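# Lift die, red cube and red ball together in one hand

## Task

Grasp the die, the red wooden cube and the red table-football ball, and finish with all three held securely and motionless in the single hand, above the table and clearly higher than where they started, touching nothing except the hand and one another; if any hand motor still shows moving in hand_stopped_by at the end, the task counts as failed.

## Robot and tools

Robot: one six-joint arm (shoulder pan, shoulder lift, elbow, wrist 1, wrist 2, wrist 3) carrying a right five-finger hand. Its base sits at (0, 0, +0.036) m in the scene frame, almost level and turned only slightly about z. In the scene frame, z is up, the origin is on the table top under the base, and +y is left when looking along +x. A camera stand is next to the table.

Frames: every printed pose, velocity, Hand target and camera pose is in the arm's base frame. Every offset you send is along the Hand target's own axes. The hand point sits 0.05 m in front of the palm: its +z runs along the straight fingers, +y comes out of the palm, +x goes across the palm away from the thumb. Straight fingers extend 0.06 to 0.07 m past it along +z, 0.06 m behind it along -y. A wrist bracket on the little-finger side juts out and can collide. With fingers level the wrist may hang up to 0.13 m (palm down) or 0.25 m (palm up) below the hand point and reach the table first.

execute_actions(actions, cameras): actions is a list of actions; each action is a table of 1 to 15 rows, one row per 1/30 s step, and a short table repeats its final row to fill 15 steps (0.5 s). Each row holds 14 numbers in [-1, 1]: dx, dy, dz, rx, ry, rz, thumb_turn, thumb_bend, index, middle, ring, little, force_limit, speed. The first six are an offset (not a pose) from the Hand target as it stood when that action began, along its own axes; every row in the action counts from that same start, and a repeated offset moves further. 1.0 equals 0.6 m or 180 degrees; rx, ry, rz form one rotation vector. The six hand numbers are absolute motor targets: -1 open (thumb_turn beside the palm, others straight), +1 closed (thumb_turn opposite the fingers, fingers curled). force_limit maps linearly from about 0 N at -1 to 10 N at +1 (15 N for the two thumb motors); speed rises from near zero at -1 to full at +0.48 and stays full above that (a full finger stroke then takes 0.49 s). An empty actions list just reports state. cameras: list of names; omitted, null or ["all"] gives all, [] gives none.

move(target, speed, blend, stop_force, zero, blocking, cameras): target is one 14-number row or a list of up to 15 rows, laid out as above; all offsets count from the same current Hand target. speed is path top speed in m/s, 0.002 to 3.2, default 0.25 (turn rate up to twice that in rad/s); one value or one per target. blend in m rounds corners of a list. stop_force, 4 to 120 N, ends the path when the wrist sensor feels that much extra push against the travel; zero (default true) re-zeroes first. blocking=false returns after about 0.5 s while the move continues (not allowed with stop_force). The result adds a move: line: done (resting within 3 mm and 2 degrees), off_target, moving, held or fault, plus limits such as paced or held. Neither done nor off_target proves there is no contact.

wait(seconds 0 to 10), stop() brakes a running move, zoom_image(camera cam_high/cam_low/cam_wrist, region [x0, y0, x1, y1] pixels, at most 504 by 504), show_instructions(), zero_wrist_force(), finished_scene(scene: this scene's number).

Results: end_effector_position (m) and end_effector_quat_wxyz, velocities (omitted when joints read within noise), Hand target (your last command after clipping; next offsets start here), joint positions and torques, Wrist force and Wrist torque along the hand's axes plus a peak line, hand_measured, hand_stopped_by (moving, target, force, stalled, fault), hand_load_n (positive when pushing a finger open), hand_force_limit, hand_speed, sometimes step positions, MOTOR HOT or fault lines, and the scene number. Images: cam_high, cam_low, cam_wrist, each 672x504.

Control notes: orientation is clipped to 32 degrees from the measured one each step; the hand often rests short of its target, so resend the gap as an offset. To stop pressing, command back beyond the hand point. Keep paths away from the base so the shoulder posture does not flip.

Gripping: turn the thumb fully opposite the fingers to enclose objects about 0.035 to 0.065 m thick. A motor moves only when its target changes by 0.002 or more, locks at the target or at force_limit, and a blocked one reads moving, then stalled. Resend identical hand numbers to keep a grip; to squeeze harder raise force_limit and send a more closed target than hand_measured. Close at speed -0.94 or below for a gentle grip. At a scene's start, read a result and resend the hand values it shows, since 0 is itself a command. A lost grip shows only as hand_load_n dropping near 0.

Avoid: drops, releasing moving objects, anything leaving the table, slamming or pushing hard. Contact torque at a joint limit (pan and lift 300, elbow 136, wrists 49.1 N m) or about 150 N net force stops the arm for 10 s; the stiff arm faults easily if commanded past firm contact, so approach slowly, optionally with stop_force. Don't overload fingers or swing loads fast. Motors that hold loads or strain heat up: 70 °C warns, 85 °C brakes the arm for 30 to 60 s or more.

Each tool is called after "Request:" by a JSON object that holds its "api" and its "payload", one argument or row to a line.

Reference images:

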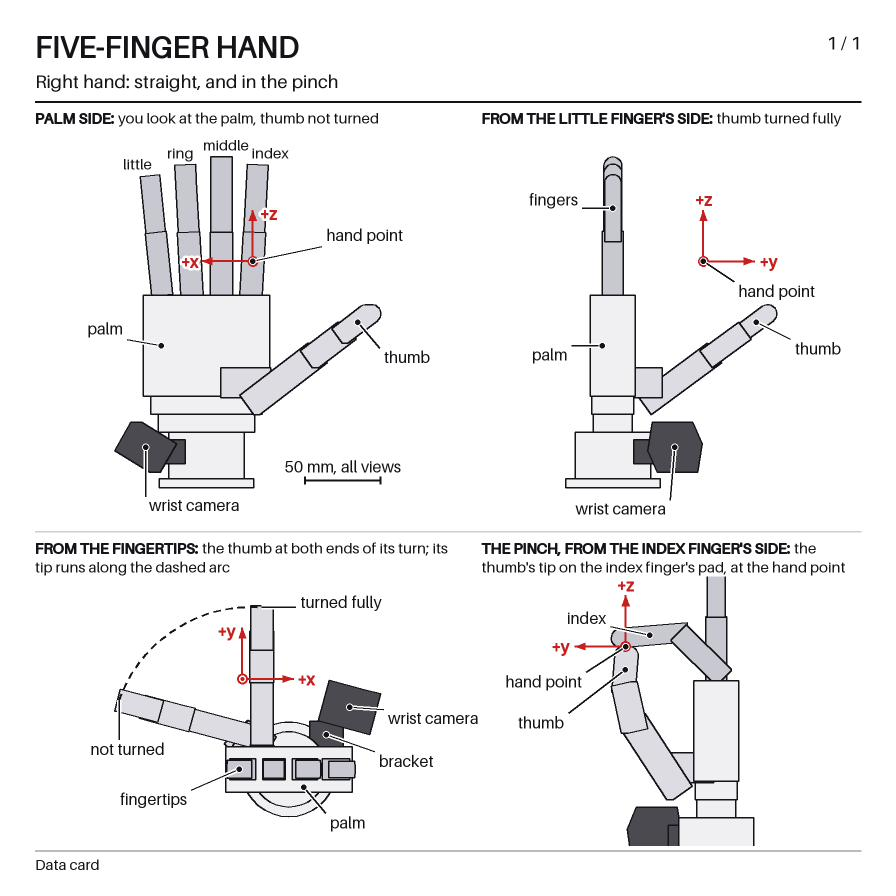

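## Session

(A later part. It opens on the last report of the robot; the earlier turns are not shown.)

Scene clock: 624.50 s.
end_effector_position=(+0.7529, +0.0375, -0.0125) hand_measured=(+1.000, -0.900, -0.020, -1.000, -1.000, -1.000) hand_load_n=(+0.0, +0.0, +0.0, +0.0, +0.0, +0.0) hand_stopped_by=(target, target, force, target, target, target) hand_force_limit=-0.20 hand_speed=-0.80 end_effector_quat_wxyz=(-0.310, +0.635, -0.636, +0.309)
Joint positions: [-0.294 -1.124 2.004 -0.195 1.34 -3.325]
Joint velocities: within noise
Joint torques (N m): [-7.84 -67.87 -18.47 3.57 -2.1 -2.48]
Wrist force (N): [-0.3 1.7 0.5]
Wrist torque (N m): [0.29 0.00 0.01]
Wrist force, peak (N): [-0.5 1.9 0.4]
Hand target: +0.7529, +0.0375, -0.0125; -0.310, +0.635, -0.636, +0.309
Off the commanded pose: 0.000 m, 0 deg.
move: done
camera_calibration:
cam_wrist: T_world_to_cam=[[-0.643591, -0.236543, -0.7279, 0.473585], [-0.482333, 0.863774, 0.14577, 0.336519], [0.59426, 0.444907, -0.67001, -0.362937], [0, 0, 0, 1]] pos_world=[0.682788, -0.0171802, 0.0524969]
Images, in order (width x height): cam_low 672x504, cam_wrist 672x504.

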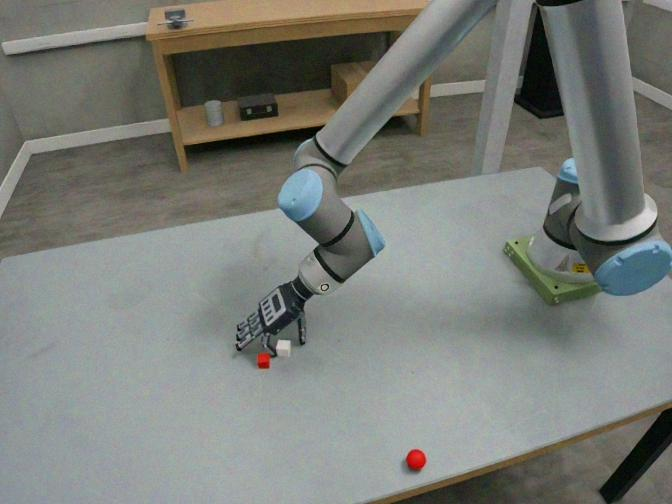

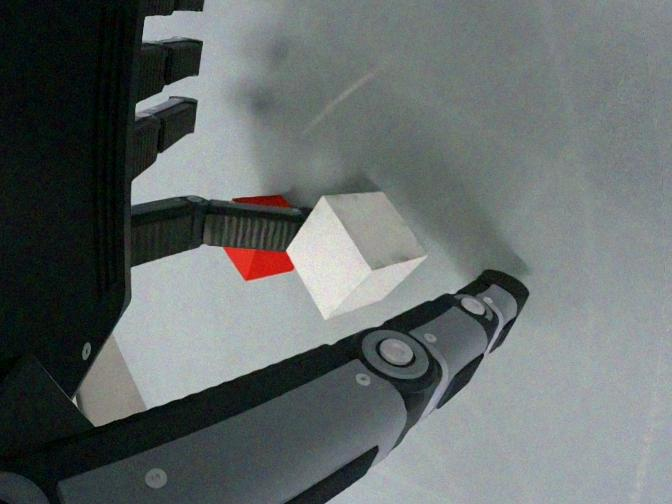

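Request:
{"api": "move", "payload": {
  "target": [
    [0,-0.0788,-0.0616,0,0,0,1,-0.9,0.4,-1,-1,-1,-0.2,-0.3],
    [0,-0.0788,-0.0616,0,0,0,1,-0.9,-1,-1,-1,-1,-0.2,-0.3],
    [0,-0.0066,-0.0051,0,0,0,1,-0.9,-1,-1,-1,-1,-0.2,-0.3]
  ],
  "speed": 0.1,
  "cameras": ["cam_low","cam_wrist"]
}}

Request:
{"api": "zoom_image", "payload": {
  "camera": "cam_low",
  "region": [190, 270, 330, 400]
}}

Scene clock: 631.73 s.
end_effector_position=(+0.7527, +0.0375, -0.0076) hand_measured=(+1.000, -0.900, -1.000, -1.000, -1.000, -1.000) hand_load_n=(+0.0, +0.0, -0.5, +0.0, +0.0, +0.0) hand_stopped_by=(target, target, target, target, target, target) hand_force_limit=-0.20 hand_speed=-0.30 end_effector_quat_wxyz=(-0.310, +0.635, -0.636, +0.309) end_effector_velocity=(+0.000, +0.000, +0.002) end_effector_angular_velocity=(+0.001, +0.001, -0.001)
Joint positions: [-0.294 -1.13 2.003 -0.186 1.34 -3.325]
Joint velocities: [0 -0.003 -0.002 0.005 0 0.001]
Joint torques (N m): [14.48 -73.94 -37.26 3.79 1.2 0.64]
Wrist force (N): [-0.1 1.2 0.2]
Wrist torque (N m): [0.24 -0.02 0.01]
Wrist force, peak (N): [-0.3 3.1 1.1]
Hand target: +0.7529, +0.0375, -0.0075; -0.310, +0.635, -0.636, +0.309
Off the commanded pose: 0.000 m, 0 deg.
move: done
camera_calibration:
cam_wrist: T_world_to_cam=[[-0.643743, -0.236479, -0.727786, 0.477071], [-0.48226, 0.863793, 0.145899, 0.335578], [0.594155, 0.444904, -0.670105, -0.359569], [0, 0, 0, 1]] pos_world=[0.682587, -0.0170799, 0.0572968]
Images, in order (width x height): cam_low 672x504, cam_wrist 672x504.

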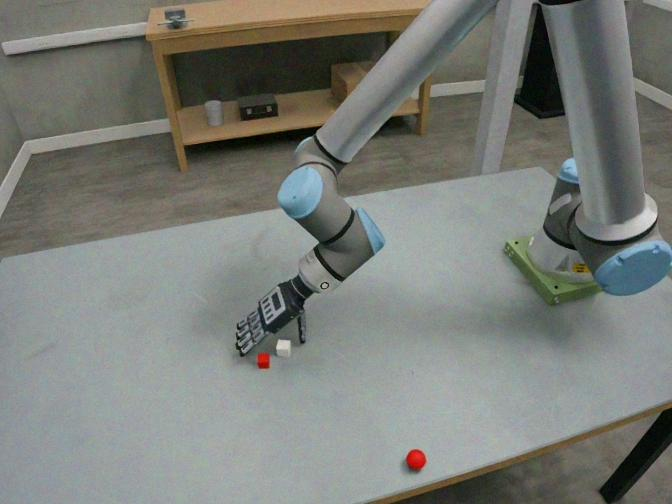

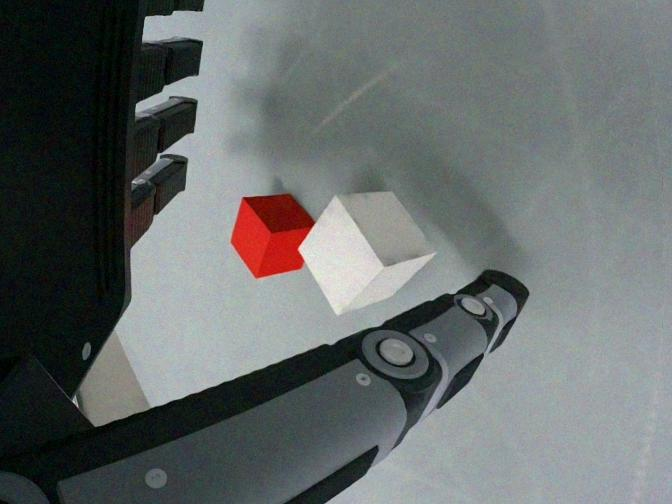

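Scaled by 3.600 from the camera's 672x504 image, which has a finer 960x720 frame.

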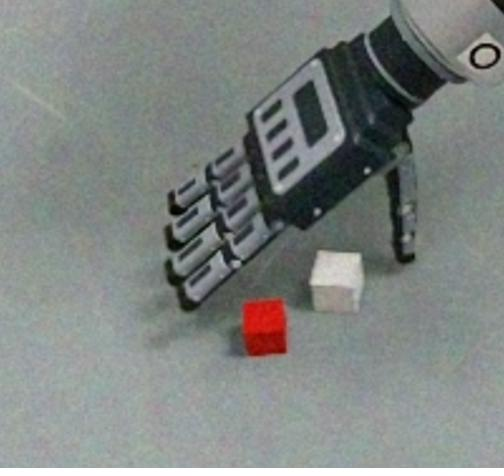

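Request:
{"api": "move", "payload": {
  "target": [-0.0225,0,0,0,0,0,1,-0.9,-1,-1,-1,-1,-0.8,-0.6],
  "speed": 0.05,
  "cameras": []
}}

Request:
{"api": "move", "payload": {
  "target": [0,0,0,0,0,0,1,-0.9,-0.45,-1,-1,-1,-0.8,-0.7],
  "cameras": ["cam_low","cam_wrist"]
}}

Request:
{"api": "zoom_image", "payload": {
  "camera": "cam_low",
  "region": [190, 270, 330, 400]
}}

Scene clock: 639.70 s.
end_effector_position=(+0.7529, +0.0511, -0.0075) hand_measured=(+1.000, -0.900, -1.000, -1.000, -1.000, -1.000) hand_load_n=(+0.0, +0.0, +0.0, +0.0, +0.5, +0.0) hand_stopped_by=(target, target, target, target, target, target) hand_force_limit=-0.80 hand_speed=-0.60 end_effector_quat_wxyz=(-0.310, +0.635, -0.636, +0.309)
Joint positions: [-0.271 -1.131 2.003 -0.189 1.358 -3.309]
Joint velocities: within noise
Joint torques (N m): [-8.98 -70.17 -34.68 -1.03 -2.15 -1.79]
Wrist force (N): [-0.6 1.4 0.4]
Wrist torque (N m): [0.24 0.05 -0.02]
Wrist force, peak (N): [-0.4 1.9 0.8]
Hand target: +0.7529, +0.0510, -0.0074; -0.310, +0.635, -0.636, +0.309
Off the commanded pose: 0.000 m, 0 deg.
move: done
No camera images: "cameras" was empty.

Scene clock: 640.63 s.
end_effector_position=(+0.7529, +0.0510, -0.0074) hand_measured=(+1.000, -0.900, -0.450, -1.000, -1.000, -1.000) hand_load_n=(+0.0, +0.0, +0.0, -0.5, +0.0, +0.0) hand_stopped_by=(target, target, target, target, target, target) hand_force_limit=-0.80 hand_speed=-0.70 end_effector_quat_wxyz=(-0.310, +0.635, -0.636, +0.309)
Joint positions: [-0.271 -1.131 2.002 -0.189 1.358 -3.31]
Joint velocities: within noise
Joint torques (N m): [-6.72 -68.52 -33.55 3.25 -2.24 -2.7]
Wrist force (N): [-0.5 1.7 0.2]
Wrist torque (N m): [0.30 0.05 -0.01]
Wrist force, peak (N): [-0.2 1.9 0.3]
Hand target: +0.7529, +0.0510, -0.0074; -0.310, +0.635, -0.636, +0.309
Off the commanded pose: 0.000 m, 0 deg.
move: done
camera_calibration:
cam_wrist: T_world_to_cam=[[-0.64351, -0.236481, -0.727992, 0.480369], [-0.482313, 0.863789, 0.145748, 0.324117], [0.594365, 0.44491, -0.669915, -0.365671], [0, 0, 0, 1]] pos_world=[0.682789, -0.00367988, 0.0574971]
Images, in order (width x height): cam_low 672x504, cam_wrist 672x504.

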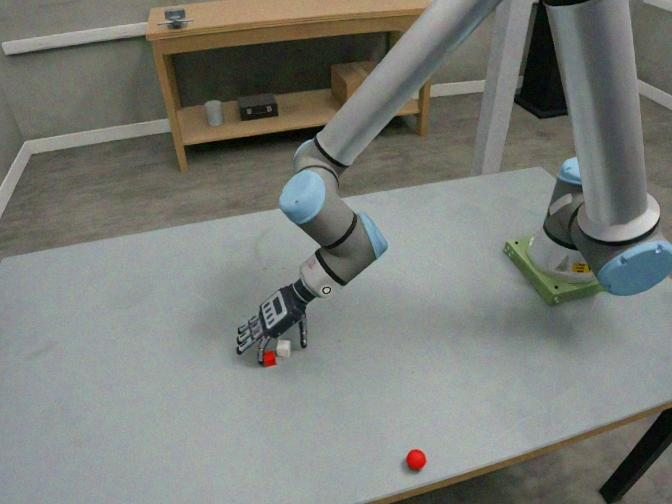

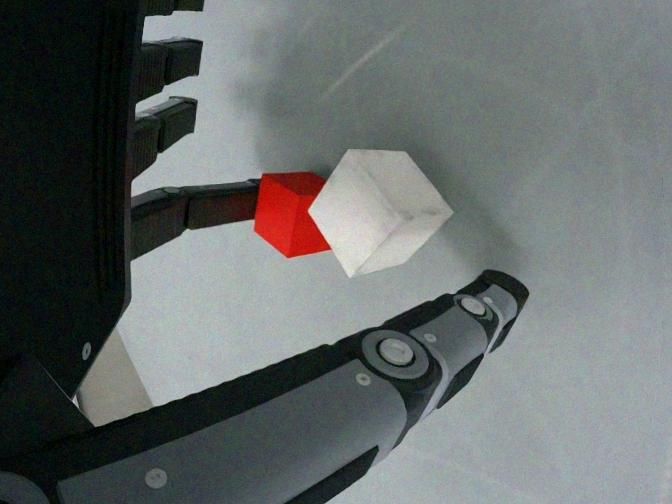

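Scaled by 3.600 from the camera's 672x504 image, which has a finer 960x720 frame.

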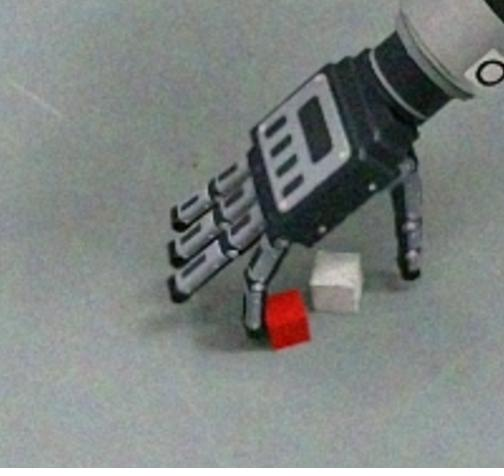

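Request:
{"api": "move", "payload": {
  "target": [0.0125,0,0,0,0,0,1,-0.9,-0.45,-1,-1,-1,-0.8,-0.7],
  "speed": 0.03,
  "cameras": []
}}

Request:
{"api": "move", "payload": {
  "target": [0,0,0,0,0,0,1,-0.5,-0.2,-1,-1,-1,-0.6,-0.75],
  "cameras": ["cam_low","cam_wrist"]
}}

Request:
{"api": "zoom_image", "payload": {
  "camera": "cam_low",
  "region": [190, 270, 330, 400]
}}

Scene clock: 650.70 s.
end_effector_position=(+0.7529, +0.0434, -0.0074) hand_measured=(+1.000, -0.900, -0.450, -1.000, -1.000, -1.000) hand_load_n=(+0.0, +0.0, +0.0, +0.0, +0.0, +0.0) hand_stopped_by=(target, target, target, target, target, target) hand_force_limit=-0.80 hand_speed=-0.70 end_effector_quat_wxyz=(-0.310, +0.635, -0.636, +0.309)
Joint positions: [-0.284 -1.131 2.003 -0.188 1.348 -3.318]
Joint velocities: within noise
Joint torques (N m): [11.37 -46.88 -11.71 3.07 0.6 -0.29]
Wrist force (N): [-0.3 1.2 0.2]
Wrist torque (N m): [0.23 0.01 -0.01]
Wrist force, peak (N): [-0.4 2.2 0.3]
Hand target: +0.7529, +0.0435, -0.0074; -0.310, +0.635, -0.636, +0.309
Off the commanded pose: 0.000 m, 0 deg.
move: done
No camera images: "cameras" was empty.

Scene clock: 652.07 s.
end_effector_position=(+0.7529, +0.0435, -0.0074) hand_measured=(+1.000, -0.512, -0.200, -1.000, -1.000, -1.000) hand_load_n=(-1.5, +4.5, +4.0, +0.0, +0.0, +0.0) hand_stopped_by=(target, force, target, target, target, target) hand_force_limit=-0.60 hand_speed=-0.75 end_effector_quat_wxyz=(-0.310, +0.635, -0.636, +0.309)
Joint positions: [-0.284 -1.131 2.003 -0.188 1.348 -3.318]
Joint velocities: within noise
Joint torques (N m): [12.1 -45.41 -15.77 -1.31 1.04 1.41]
Wrist force (N): [-0.4 0.7 -0.8]
Wrist torque (N m): [0.37 0.02 0.02]
Wrist force, peak (N): [-0.4 2.0 0.3]
Hand target: +0.7529, +0.0435, -0.0074; -0.310, +0.635, -0.636, +0.309
Off the commanded pose: 0.000 m, 0 deg.
move: done
camera_calibration:
cam_wrist: T_world_to_cam=[[-0.643591, -0.236543, -0.7279, 0.478644], [-0.482333, 0.863774, 0.14577, 0.330607], [0.59426, 0.444907, -0.67001, -0.362256], [0, 0, 0, 1]] pos_world=[0.682788, -0.0111802, 0.0574969]
Images, in order (width x height): cam_low 672x504, cam_wrist 672x504.

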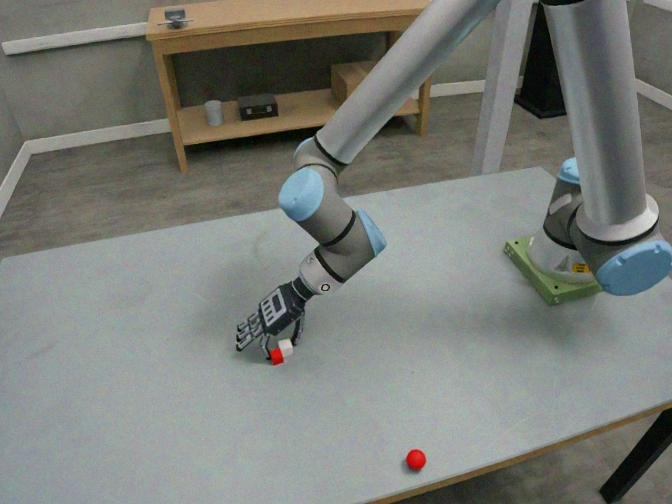

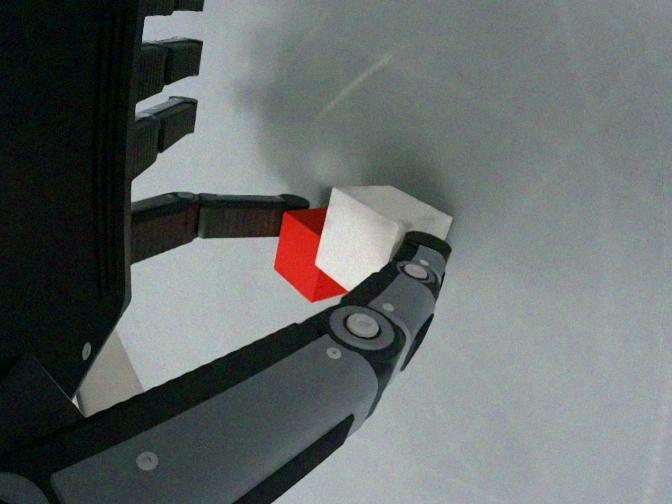

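Scaled by 3.600 from the camera's 672x504 image, which has a finer 960x720 frame.

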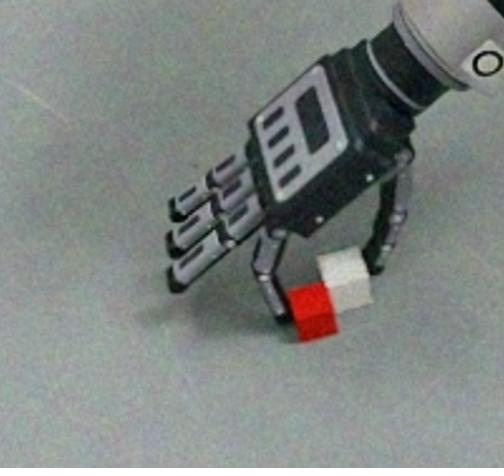

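Request:
{"api": "zoom_image", "payload": {
  "camera": "cam_wrist",
  "region": [240, 150, 480, 330]
}}

Request:
{"api": "zoom_image", "payload": {
  "camera": "cam_low",
  "region": [250, 320, 310, 380]
}}

Scaled by 2.100 from the camera's 672x504 image, which has a finer 960x720 frame.

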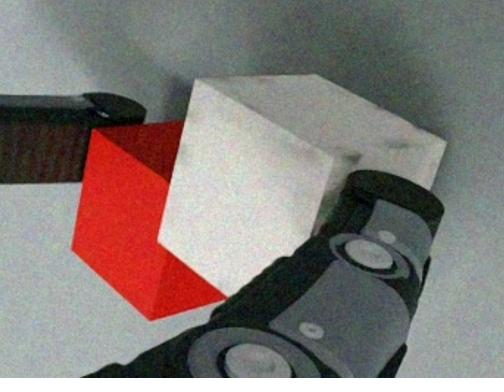

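Scaled by 8.400 from the camera's 672x504 image, which has a finer 960x720 frame.

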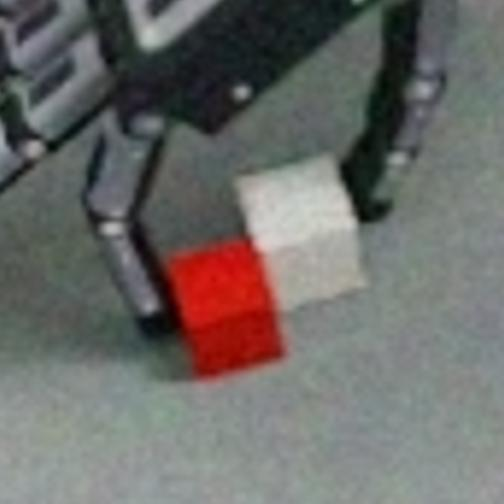

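Request:
{"api": "move", "payload": {
  "target": [0,0,0,0,0,0,1,-0.9,-0.7,-1,-1,-1,-0.6,-0.6],
  "cameras": []
}}

Request:
{"api": "move", "payload": {
  "target": [0,-0.131,-0.103,0,0,0,1,-0.9,-0.7,-1,-1,-1,-0.6,-0.6],
  "speed": 0.15
}}

Request:
{"api": "zoom_image", "payload": {
  "camera": "cam_low",
  "region": [250, 320, 310, 380]
}}

Request:
{"api": "zoom_image", "payload": {
  "camera": "cam_low",
  "region": [386, 430, 446, 490]
}}

Scene clock: 675.30 s.
end_effector_position=(+0.7529, +0.0435, -0.0074) hand_measured=(+1.000, -0.900, -0.700, -1.000, -1.000, -1.000) hand_load_n=(+0.0, +0.0, +0.0, +0.0, +0.0, +0.0) hand_stopped_by=(target, target, target, target, target, target) hand_force_limit=-0.60 hand_speed=-0.60 end_effector_quat_wxyz=(-0.310, +0.635, -0.636, +0.309)
Joint positions: [-0.284 -1.131 2.003 -0.188 1.348 -3.318]
Joint velocities: within noise
Joint torques (N m): [9.25 -46.3 -25.43 -1.63 1.64 1.44]
Wrist force (N): [-0.1 1.9 0.1]
Wrist torque (N m): [0.34 -0.01 0.04]
Wrist force, peak (N): [-0.1 1.9 0.1]
Hand target: +0.7529, +0.0435, -0.0074; -0.310, +0.635, -0.636, +0.309
Off the commanded pose: 0.000 m, 0 deg.
move: done
No camera images: "cameras" was empty.

Scene clock: 676.40 s.
end_effector_position=(+0.7528, +0.0433, +0.0926) hand_measured=(+1.000, -0.900, -0.700, -1.000, -1.000, -1.000) hand_load_n=(+0.0, +0.0, +0.0, +0.0, +0.0, -0.5) hand_stopped_by=(target, target, target, target, target, target) hand_force_limit=-0.60 hand_speed=-0.60 end_effector_quat_wxyz=(-0.310, +0.635, -0.636, +0.309)
Joint positions: [-0.284 -1.256 1.951 -0.011 1.348 -3.318]
Joint velocities: within noise
Joint torques (N m): [-7.64 -57.41 -18.34 -0.07 -1.63 -2.28]
Wrist force (N): [-0.4 1.7 0.3]
Wrist torque (N m): [0.31 0.03 0.00]
Wrist force, peak (N): [-0.1 3.3 1.3]
Hand target: +0.7527, +0.0433, +0.0925; -0.310, +0.635, -0.636, +0.309
Off the commanded pose: 0.000 m, 0 deg.
move: done
camera_calibration:
cam_wrist: T_world_to_cam=[[-0.643443, -0.236599, -0.728012, 0.551239], [-0.482401, 0.863757, 0.145648, 0.316221], [0.594366, 0.44491, -0.669914, -0.295194], [0, 0, 0, 1]] pos_world=[0.68269, -0.0113804, 0.157497]

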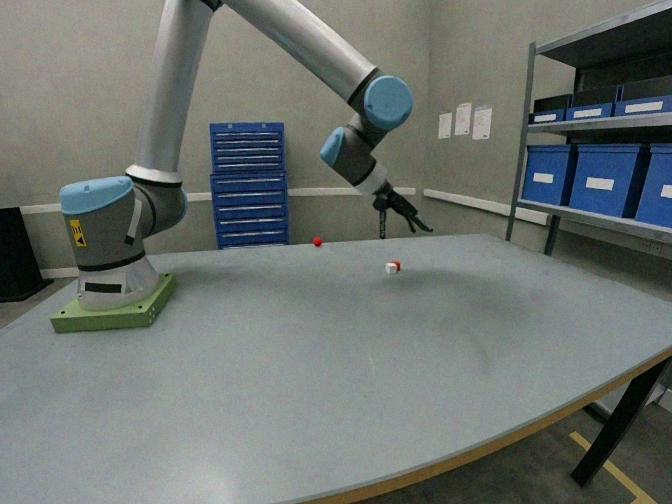

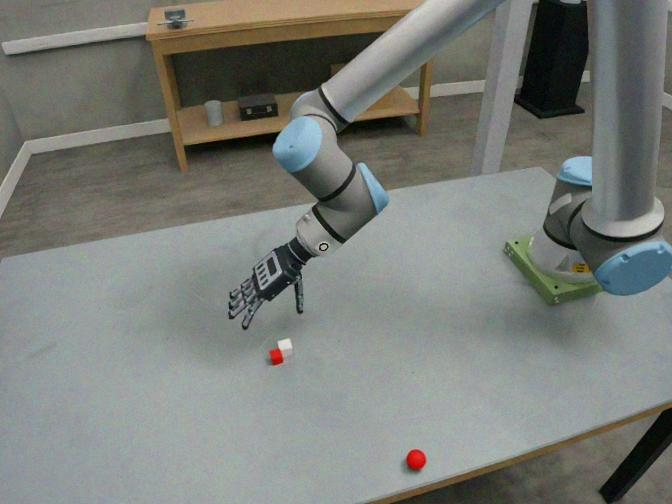

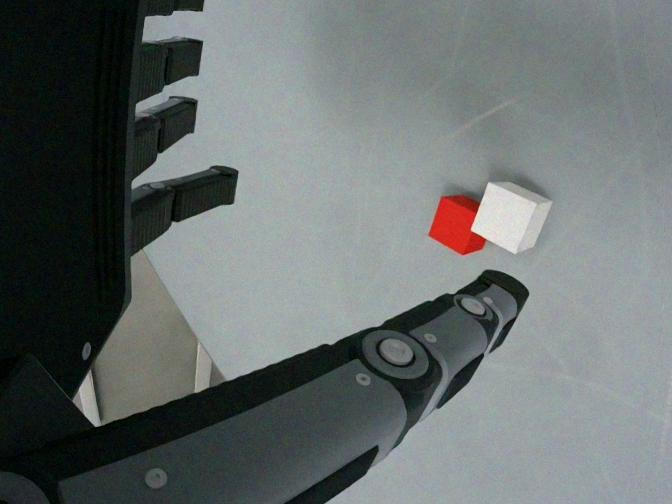

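Scaled by 8.400 from the camera's 672x504 image, which has a finer 960x720 frame.

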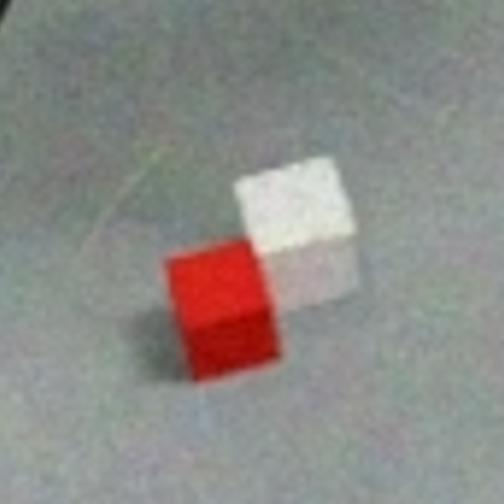

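Scaled by 8.400 from the camera's 672x504 image, which has a finer 960x720 frame.

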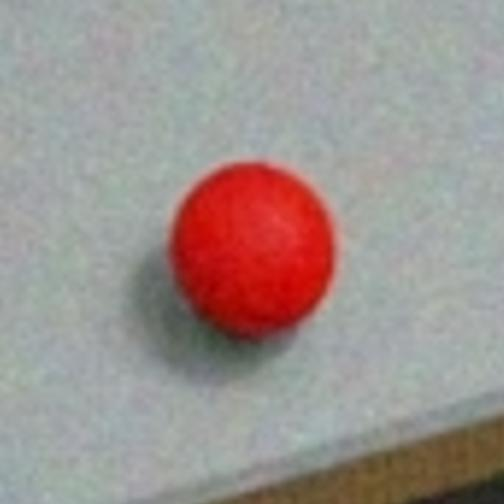

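Request:
{"api": "move", "payload": {
  "target": [-0.553,0.153,-0.196,0,0,0,1,-0.95,-0.8,-0.8,-1,-1,-0.6,-0.6],
  "speed": 0.25,
  "cameras": ["cam_low","cam_wrist"]
}}

Scene clock: 686.43 s.
end_effector_position=(+0.6037, +0.3752, +0.0933) hand_measured=(+1.000, -0.950, -0.800, -0.800, -1.000, -1.000) hand_load_n=(+0.0, +0.0, +0.0, +0.0, +0.0, +0.0) hand_stopped_by=(target, target, target, target, target, target) hand_force_limit=-0.60 hand_speed=-0.60 end_effector_quat_wxyz=(-0.310, +0.635, -0.636, +0.309)
Joint positions: [0.353 -1.296 2.007 -0.016 1.846 -2.917]
Joint velocities: within noise
Joint torques (N m): [8 -67.75 -17.72 -2.25 1.11 0.28]
Wrist force (N): [-0.3 1.4 0.0]
Wrist torque (N m): [0.27 0.03 0.00]
Wrist force, peak (N): [-2.9 2.5 -0.6]
Hand target: +0.6036, +0.3752, +0.0933; -0.310, +0.635, -0.636, +0.309
Off the commanded pose: 0.000 m, 0 deg.
move: done
camera_calibration:
cam_wrist: T_world_to_cam=[[-0.64356, -0.236598, -0.727909, 0.534383], [-0.482374, 0.863759, 0.145723, -0.0425152], [0.594261, 0.444906, -0.670009, -0.353698], [0, 0, 0, 1]] pos_world=[0.533588, 0.32052, 0.158197]
Images, in order (width x height): cam_low 672x504, cam_wrist 672x504.

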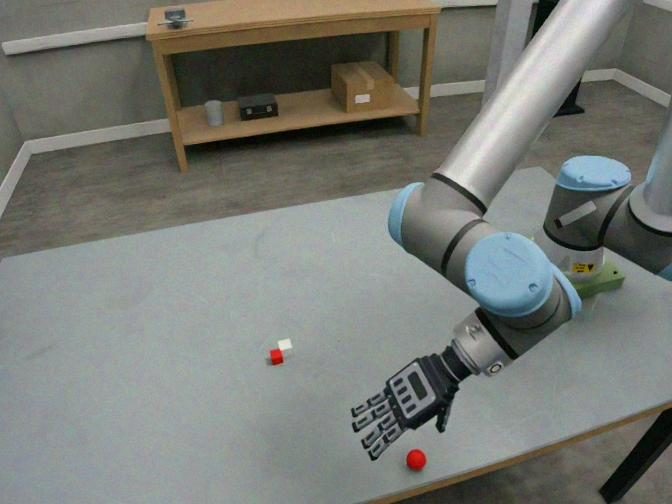

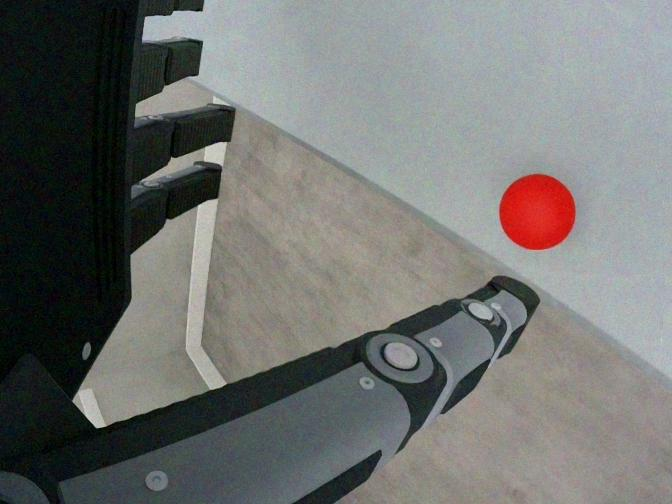

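Request:
{"api": "move", "payload": {
  "target": [0.015,0.09,0.0555,0,0,0,1,-0.95,-0.8,-0.8,-1,-1,-0.6,-0.6],
  "speed": 0.12,
  "cameras": ["cam_wrist"]
}}

Scene clock: 693.23 s.
end_effector_position=(+0.5965, +0.3662, +0.0301) hand_measured=(+1.000, -0.950, -0.800, -0.800, -1.000, -1.000) hand_load_n=(+0.0, +0.0, +0.0, +0.0, +0.0, +0.0) hand_stopped_by=(target, target, target, target, target, target) hand_force_limit=-0.60 hand_speed=-0.60 end_effector_quat_wxyz=(-0.310, +0.635, -0.636, +0.309)
Joint positions: [0.341 -1.231 2.067 -0.142 1.837 -2.925]
Joint velocities: within noise
Joint torques (N m): [11.94 -56.23 -36.35 1.97 1.37 0.13]
Wrist force (N): [-0.5 1.2 0.2]
Wrist torque (N m): [0.23 0.06 -0.02]
Wrist force, peak (N): [-0.5 2.6 0.8]
Hand target: +0.5966, +0.3663, +0.0302; -0.310, +0.635, -0.636, +0.309
Off the commanded pose: 0.000 m, 0 deg.
move: done
camera_calibration:
cam_wrist: T_world_to_cam=[[-0.643672, -0.236604, -0.727808, 0.481763], [-0.482354, 0.863759, 0.145792, -0.0291236], [0.594156, 0.444903, -0.670105, -0.387672], [0, 0, 0, 1]] pos_world=[0.526387, 0.311619, 0.0950967]
Images, in order (width x height): cam_wrist 672x504.

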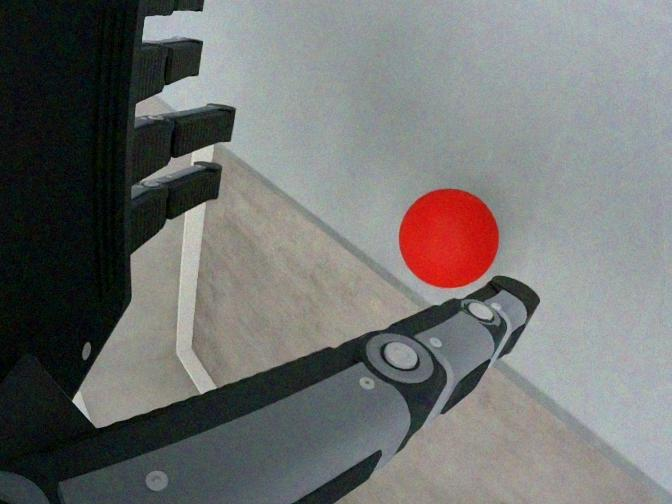

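Request:
{"api": "move", "payload": {
  "target": [0.001,0.0473,0.037,0,0,0,1,-0.95,-0.8,-0.8,-1,-1,-0.6,-0.6],
  "speed": 0.03,
  "stop_force": 4,
  "cameras": ["cam_wrist"]
}}

Request:
{"api": "move", "payload": {
  "target": [0,0,0,0,0,0,1,-0.5,0.1,0.1,-1,-1,-0.5,-0.75],
  "cameras": ["cam_wrist","cam_low"]
}}

Request:
{"api": "zoom_image", "payload": {
  "camera": "cam_low",
  "region": [366, 400, 466, 500]
}}

Scene clock: 700.03 s.
end_effector_position=(+0.5966, +0.3657, -0.0058) hand_measured=(+1.000, -0.950, -0.800, -0.800, -1.000, -1.000) hand_load_n=(+0.0, +0.0, +0.0, +0.0, +0.0, +0.0) hand_stopped_by=(target, target, target, target, target, target) hand_force_limit=-0.60 hand_speed=-0.60 end_effector_quat_wxyz=(-0.310, +0.635, -0.636, +0.309)
Joint positions: [0.34 -1.18 2.083 -0.21 1.836 -2.925]
Joint velocities: within noise
Joint torques (N m): [0.82 -69.2 -33.86 2.87 -0.72 -1.48]
Wrist force (N): [-0.5 1.5 0.3]
Wrist torque (N m): [0.26 0.06 -0.01]
Wrist force, peak (N): [-0.2 2.1 0.1]
Hand target: +0.5966, +0.3658, -0.0058; -0.310, +0.635, -0.636, +0.309
Off the commanded pose: 0.000 m, 0 deg.
move: done
camera_calibration:
cam_wrist: T_world_to_cam=[[-0.643591, -0.236543, -0.7279, 0.455453], [-0.482333, 0.863774, 0.14577, -0.023409], [0.59426, 0.444907, -0.67001, -0.411695], [0, 0, 0, 1]] pos_world=[0.526488, 0.31112, 0.0590969]
Images, in order (width x height): cam_wrist 672x504.

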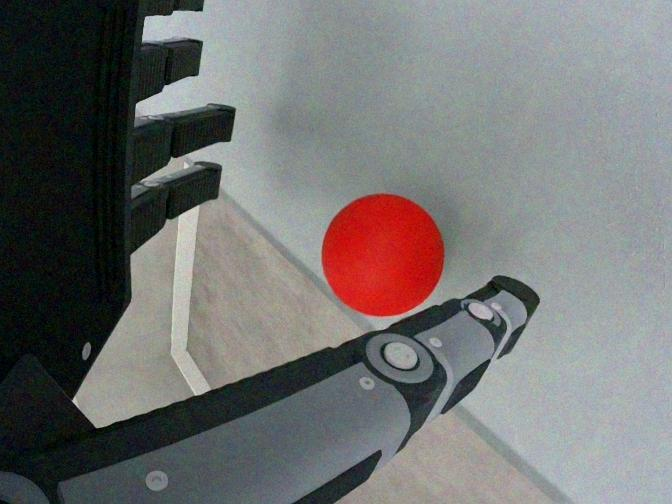

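Scene clock: 701.50 s.
end_effector_position=(+0.5966, +0.3657, -0.0058) hand_measured=(+1.000, -0.540, +0.026, +0.006, -1.000, -1.000) hand_load_n=(-0.5, +9.0, +7.5, +1.0, -0.5, +0.0) hand_stopped_by=(target, force, force, force, target, target) hand_force_limit=-0.50 hand_speed=-0.75 end_effector_quat_wxyz=(-0.310, +0.635, -0.636, +0.309)
Joint positions: [0.34 -1.18 2.083 -0.21 1.836 -2.925]
Joint velocities: within noise
Joint torques (N m): [2.49 -67.55 -30.01 2.5 0.3 -1.46]
Wrist force (N): [-0.7 1.3 0.4]
Wrist torque (N m): [0.22 0.09 -0.03]
Wrist force, peak (N): [-0.7 1.8 0.3]
Hand target: +0.5966, +0.3658, -0.0058; -0.310, +0.635, -0.636, +0.309
Off the commanded pose: 0.000 m, 0 deg.
move: done
camera_calibration:
cam_wrist: T_world_to_cam=[[-0.643591, -0.236543, -0.7279, 0.455453], [-0.482333, 0.863774, 0.14577, -0.023409], [0.59426, 0.444907, -0.67001, -0.411695], [0, 0, 0, 1]] pos_world=[0.526488, 0.31112, 0.0590969]
Images, in order (width x height): cam_low 672x504, cam_wrist 672x504.

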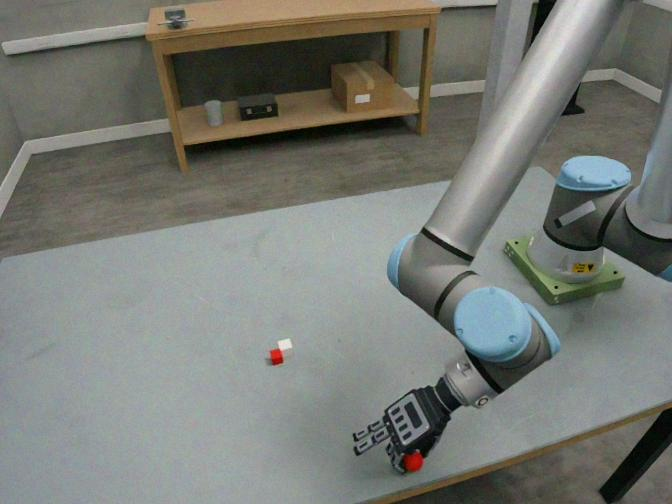

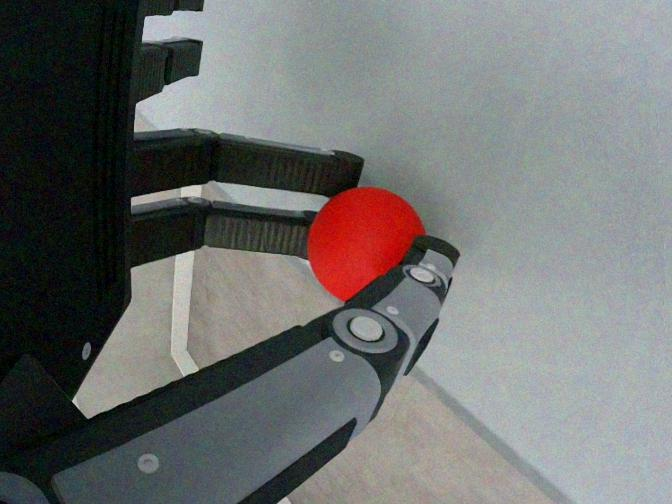

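Scaled by 5.040 from the camera's 672x504 image, which has a finer 960x720 frame.

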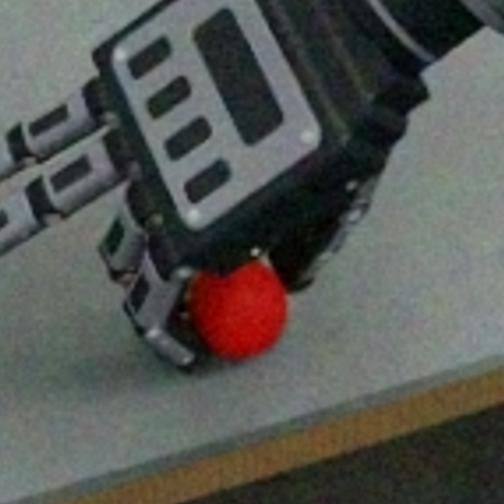

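Request:
{"api": "move", "payload": {
  "target": [
    [0,-0.0998,-0.078,0,0,0,1,-0.5,0.1,0.1,-1,-1,-0.5,-0.75],
    [0.5597,-0.3082,0.1885,0,0,0,1,-0.5,0.1,0.1,-1,-1,-0.5,-0.75]
  ],
  "speed": 0.15,
  "cameras": ["cam_wrist","cam_low"]
}}

Request:
{"api": "zoom_image", "payload": {
  "camera": "cam_wrist",
  "region": [250, 100, 490, 340]
}}

Scene clock: 713.60 s.
end_effector_position=(+0.7995, +0.0298, +0.0695) hand_measured=(+1.000, -0.540, +0.026, +0.006, -1.000, -1.000) hand_load_n=(+0.0, +9.0, +7.5, +1.0, +0.0, +0.0) hand_stopped_by=(target, force, force, force, target, target) hand_force_limit=-0.50 hand_speed=-0.75 end_effector_quat_wxyz=(-0.310, +0.635, -0.636, +0.309)
Joint positions: [-0.284 -1.166 1.869 -0.019 1.348 -3.318]
Joint velocities: within noise
Joint torques (N m): [12.97 -75.75 -17.05 -2.21 1.67 1.8]
Wrist force (N): [0.0 1.8 0.5]
Wrist torque (N m): [0.30 -0.04 0.03]
Wrist force, peak (N): [-0.4 3.7 1.1]
Hand target: +0.7995, +0.0297, +0.0695; -0.310, +0.635, -0.636, +0.309
Off the commanded pose: 0.000 m, 0 deg.
move: done
camera_calibration:
cam_wrist: T_world_to_cam=[[-0.643619, -0.236554, -0.727871, 0.561459], [-0.482408, 0.863716, 0.145866, 0.353733], [0.594169, 0.445013, -0.67002, -0.332192], [0, 0, 0, 1]] pos_world=[0.729388, -0.0248795, 0.134497]
Images, in order (width x height): cam_low 672x504, cam_wrist 672x504.

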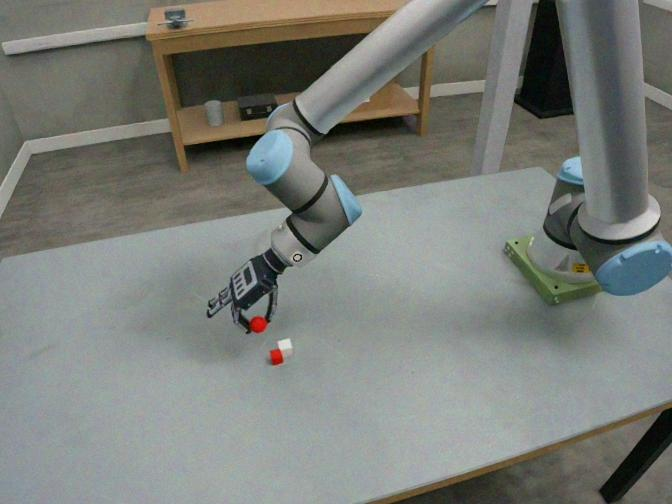

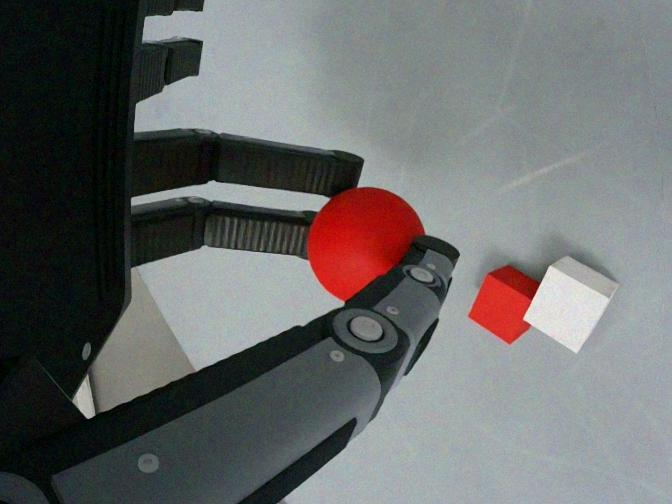

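Scaled by 2.100 from the camera's 672x504 image, which has a finer 960x720 frame.

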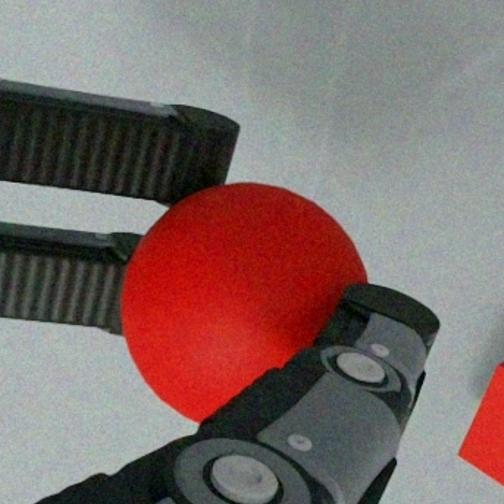

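Request:
{"api": "move", "payload": {
  "target": [0.0033,0.0923,0.0848,0,0,0,1,-0.5,0.1,0.1,-1,-1,-0.5,-0.75],
  "speed": 0.03,
  "stop_force": 4,
  "cameras": ["cam_wrist","cam_low"]
}}

Request:
{"api": "zoom_image", "payload": {
  "camera": "cam_low",
  "region": [220, 290, 320, 390]
}}

Scene clock: 728.73 s.
end_effector_position=(+0.8053, +0.0279, -0.0055) hand_measured=(+1.000, -0.540, +0.026, +0.006, -1.000, -1.000) hand_load_n=(-0.5, +9.0, +8.0, +1.5, +0.0, +0.0) hand_stopped_by=(target, force, force, force, target, target) hand_force_limit=-0.50 hand_speed=-0.75 end_effector_quat_wxyz=(-0.310, +0.635, -0.636, +0.309)
Joint positions: [-0.284 -1.07 1.892 -0.138 1.347 -3.318]
Joint velocities: within noise
Joint torques (N m): [-1.91 -80.63 -32.86 3.33 -1.92 -1.63]
Wrist force (N): [-0.2 1.9 0.5]
Wrist torque (N m): [0.30 -0.01 0.02]
Wrist force, peak (N): [-0.4 2.1 0.9]
Hand target: +0.8054, +0.0279, -0.0054; -0.310, +0.635, -0.636, +0.309
Off the commanded pose: 0.000 m, 0 deg.
move: done
camera_calibration:
cam_wrist: T_world_to_cam=[[-0.643591, -0.236543, -0.7279, 0.510198], [-0.482333, 0.863774, 0.14577, 0.369113], [0.59426, 0.444907, -0.67001, -0.385174], [0, 0, 0, 1]] pos_world=[0.735288, -0.0267802, 0.0594969]
Images, in order (width x height): cam_low 672x504, cam_wrist 672x504.

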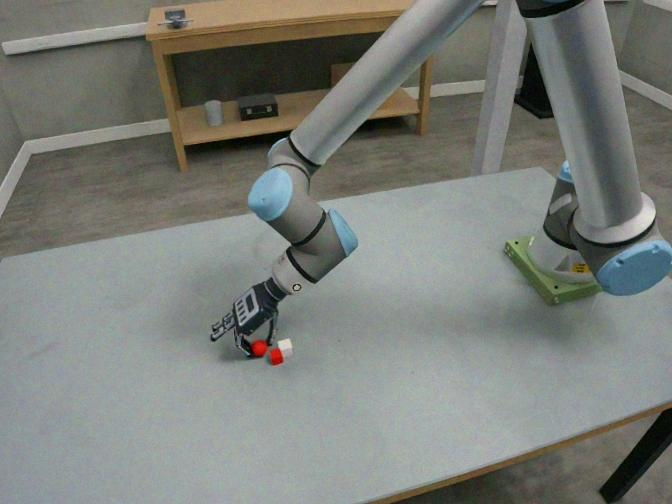

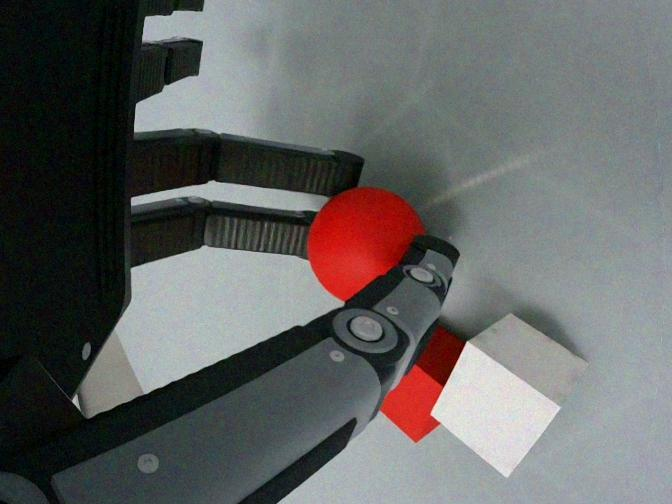

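Scaled by 5.040 from the camera's 672x504 image, which has a finer 960x720 frame.

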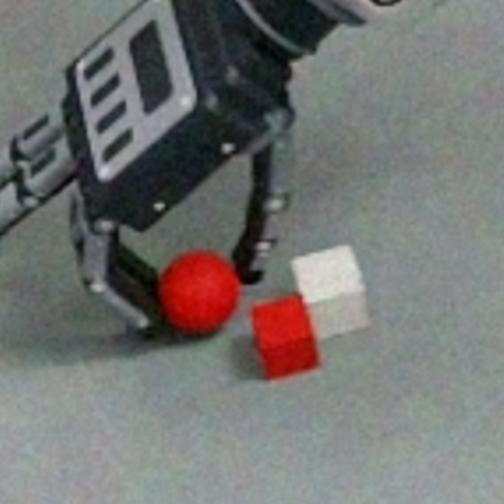

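Request:
{"api": "move", "payload": {
  "target": [0.0067,0.0,0.0,0,0,0,1,-0.5,0.1,0.1,-1,-1,-0.5,-0.75],
  "speed": 0.02,
  "cameras": []
}}

Request:
{"api": "move", "payload": {
  "target": [0,0,0,0,0,0,1,-0.6,-0.05,-0.05,-1,-1,-0.5,-0.85],
  "cameras": ["cam_wrist"]
}}

Request:
{"api": "move", "payload": {
  "target": [0,0,0,0,0,0,1,-0.63,-0.9,-0.9,-1,-1,-0.5,-0.5],
  "cameras": ["cam_wrist"]
}}

Request:
{"api": "zoom_image", "payload": {
  "camera": "cam_wrist",
  "region": [200, 100, 600, 500]
}}

Scene clock: 739.77 s.
end_effector_position=(+0.8054, +0.0238, -0.0054) hand_measured=(+1.000, -0.540, +0.026, +0.006, -1.000, -1.000) hand_load_n=(+0.0, +9.0, +8.0, +1.0, +0.0, +0.0) hand_stopped_by=(target, force, force, force, target, target) hand_force_limit=-0.50 hand_speed=-0.75 end_effector_quat_wxyz=(-0.310, +0.635, -0.636, +0.309)
Joint positions: [-0.291 -1.07 1.891 -0.137 1.342 -3.322]
Joint velocities: within noise
Joint torques (N m): [6.01 -51.35 -36.79 3.36 -0.69 -0.96]
Wrist force (N): [-0.2 1.5 0.6]
Wrist torque (N m): [0.24 -0.02 0.01]
Wrist force, peak (N): [-0.2 2.1 1.1]
Hand target: +0.8054, +0.0239, -0.0054; -0.310, +0.635, -0.636, +0.309
Off the commanded pose: 0.000 m, 0 deg.
move: done
No camera images: "cameras" was empty.

Scene clock: 740.33 s.
end_effector_position=(+0.8054, +0.0238, -0.0054) hand_measured=(+1.000, -0.600, -0.050, -0.050, -1.000, -1.000) hand_load_n=(+0.0, +0.0, +0.0, +0.0, +0.0, +0.0) hand_stopped_by=(target, target, target, target, target, target) hand_force_limit=-0.50 hand_speed=-0.85 end_effector_quat_wxyz=(-0.310, +0.635, -0.636, +0.309)
Joint positions: [-0.291 -1.07 1.891 -0.137 1.343 -3.322]
Joint velocities: within noise
Joint torques (N m): [13.43 -52.7 -34.3 2.26 1 0.46]
Wrist force (N): [-0.1 1.3 0.4]
Wrist torque (N m): [0.24 -0.02 0.01]
Wrist force, peak (N): [-0.5 1.9 0.5]
Hand target: +0.8054, +0.0239, -0.0054; -0.310, +0.635, -0.636, +0.309
Off the commanded pose: 0.000 m, 0 deg.
move: done
camera_calibration:
cam_wrist: T_world_to_cam=[[-0.643591, -0.236543, -0.7279, 0.509252], [-0.482333, 0.863774, 0.14577, 0.372568], [0.59426, 0.444907, -0.67001, -0.383395], [0, 0, 0, 1]] pos_world=[0.735288, -0.0307802, 0.0594969]
Images, in order (width x height): cam_wrist 672x504.

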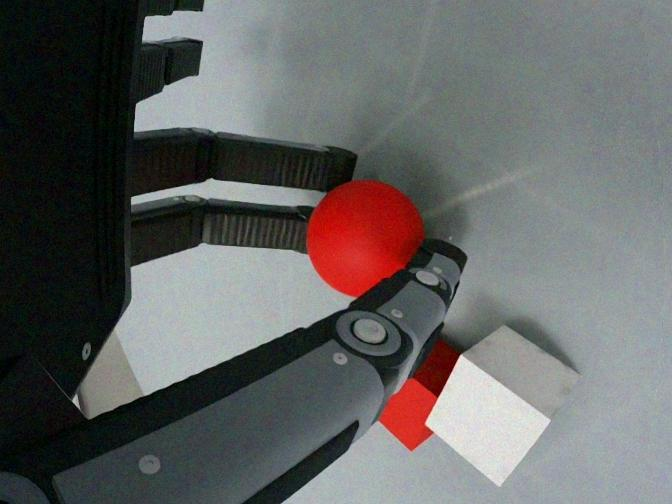

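Scene clock: 741.23 s.
end_effector_position=(+0.8054, +0.0239, -0.0054) hand_measured=(+1.000, -0.630, -0.900, -0.900, -1.000, -1.000) hand_load_n=(+0.5, +0.0, +0.0, +0.0, +0.0, +0.0) hand_stopped_by=(target, target, target, target, target, target) hand_force_limit=-0.50 hand_speed=-0.50 end_effector_quat_wxyz=(-0.310, +0.635, -0.636, +0.309)
Joint positions: [-0.291 -1.07 1.891 -0.137 1.343 -3.322]
Joint velocities: within noise
Joint torques (N m): [9.59 -53.73 -32.53 0.62 1.43 0.71]
Wrist force (N): [0.0 1.3 0.2]
Wrist torque (N m): [0.25 -0.03 0.02]
Wrist force, peak (N): [-0.3 1.9 0.8]
Hand target: +0.8054, +0.0239, -0.0054; -0.310, +0.635, -0.636, +0.309
Off the commanded pose: 0.000 m, 0 deg.
move: done
camera_calibration:
cam_wrist: T_world_to_cam=[[-0.643591, -0.236543, -0.7279, 0.509252], [-0.482333, 0.863774, 0.14577, 0.372568], [0.59426, 0.444907, -0.67001, -0.383395], [0, 0, 0, 1]] pos_world=[0.735288, -0.0307802, 0.0594969]
Images, in order (width x height): cam_wrist 672x504.

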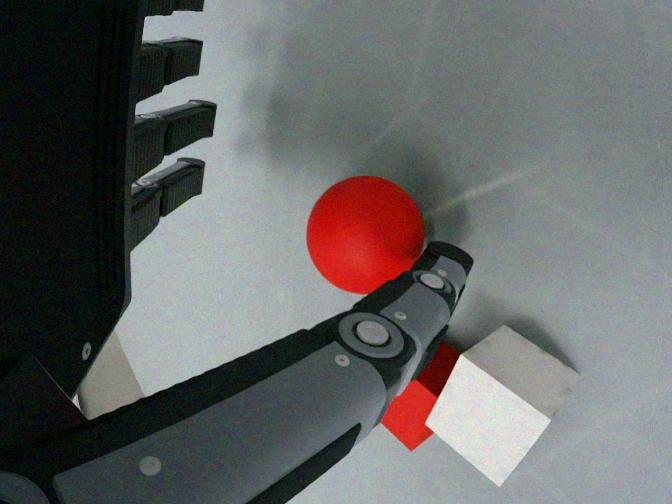

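Scaled by 1.260 from the camera's 672x504 image, which has a finer 960x720 frame.

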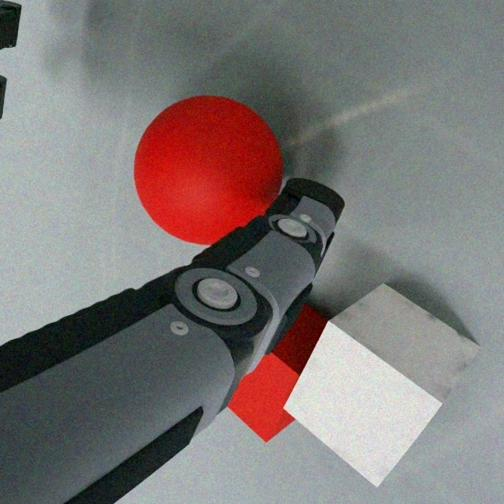

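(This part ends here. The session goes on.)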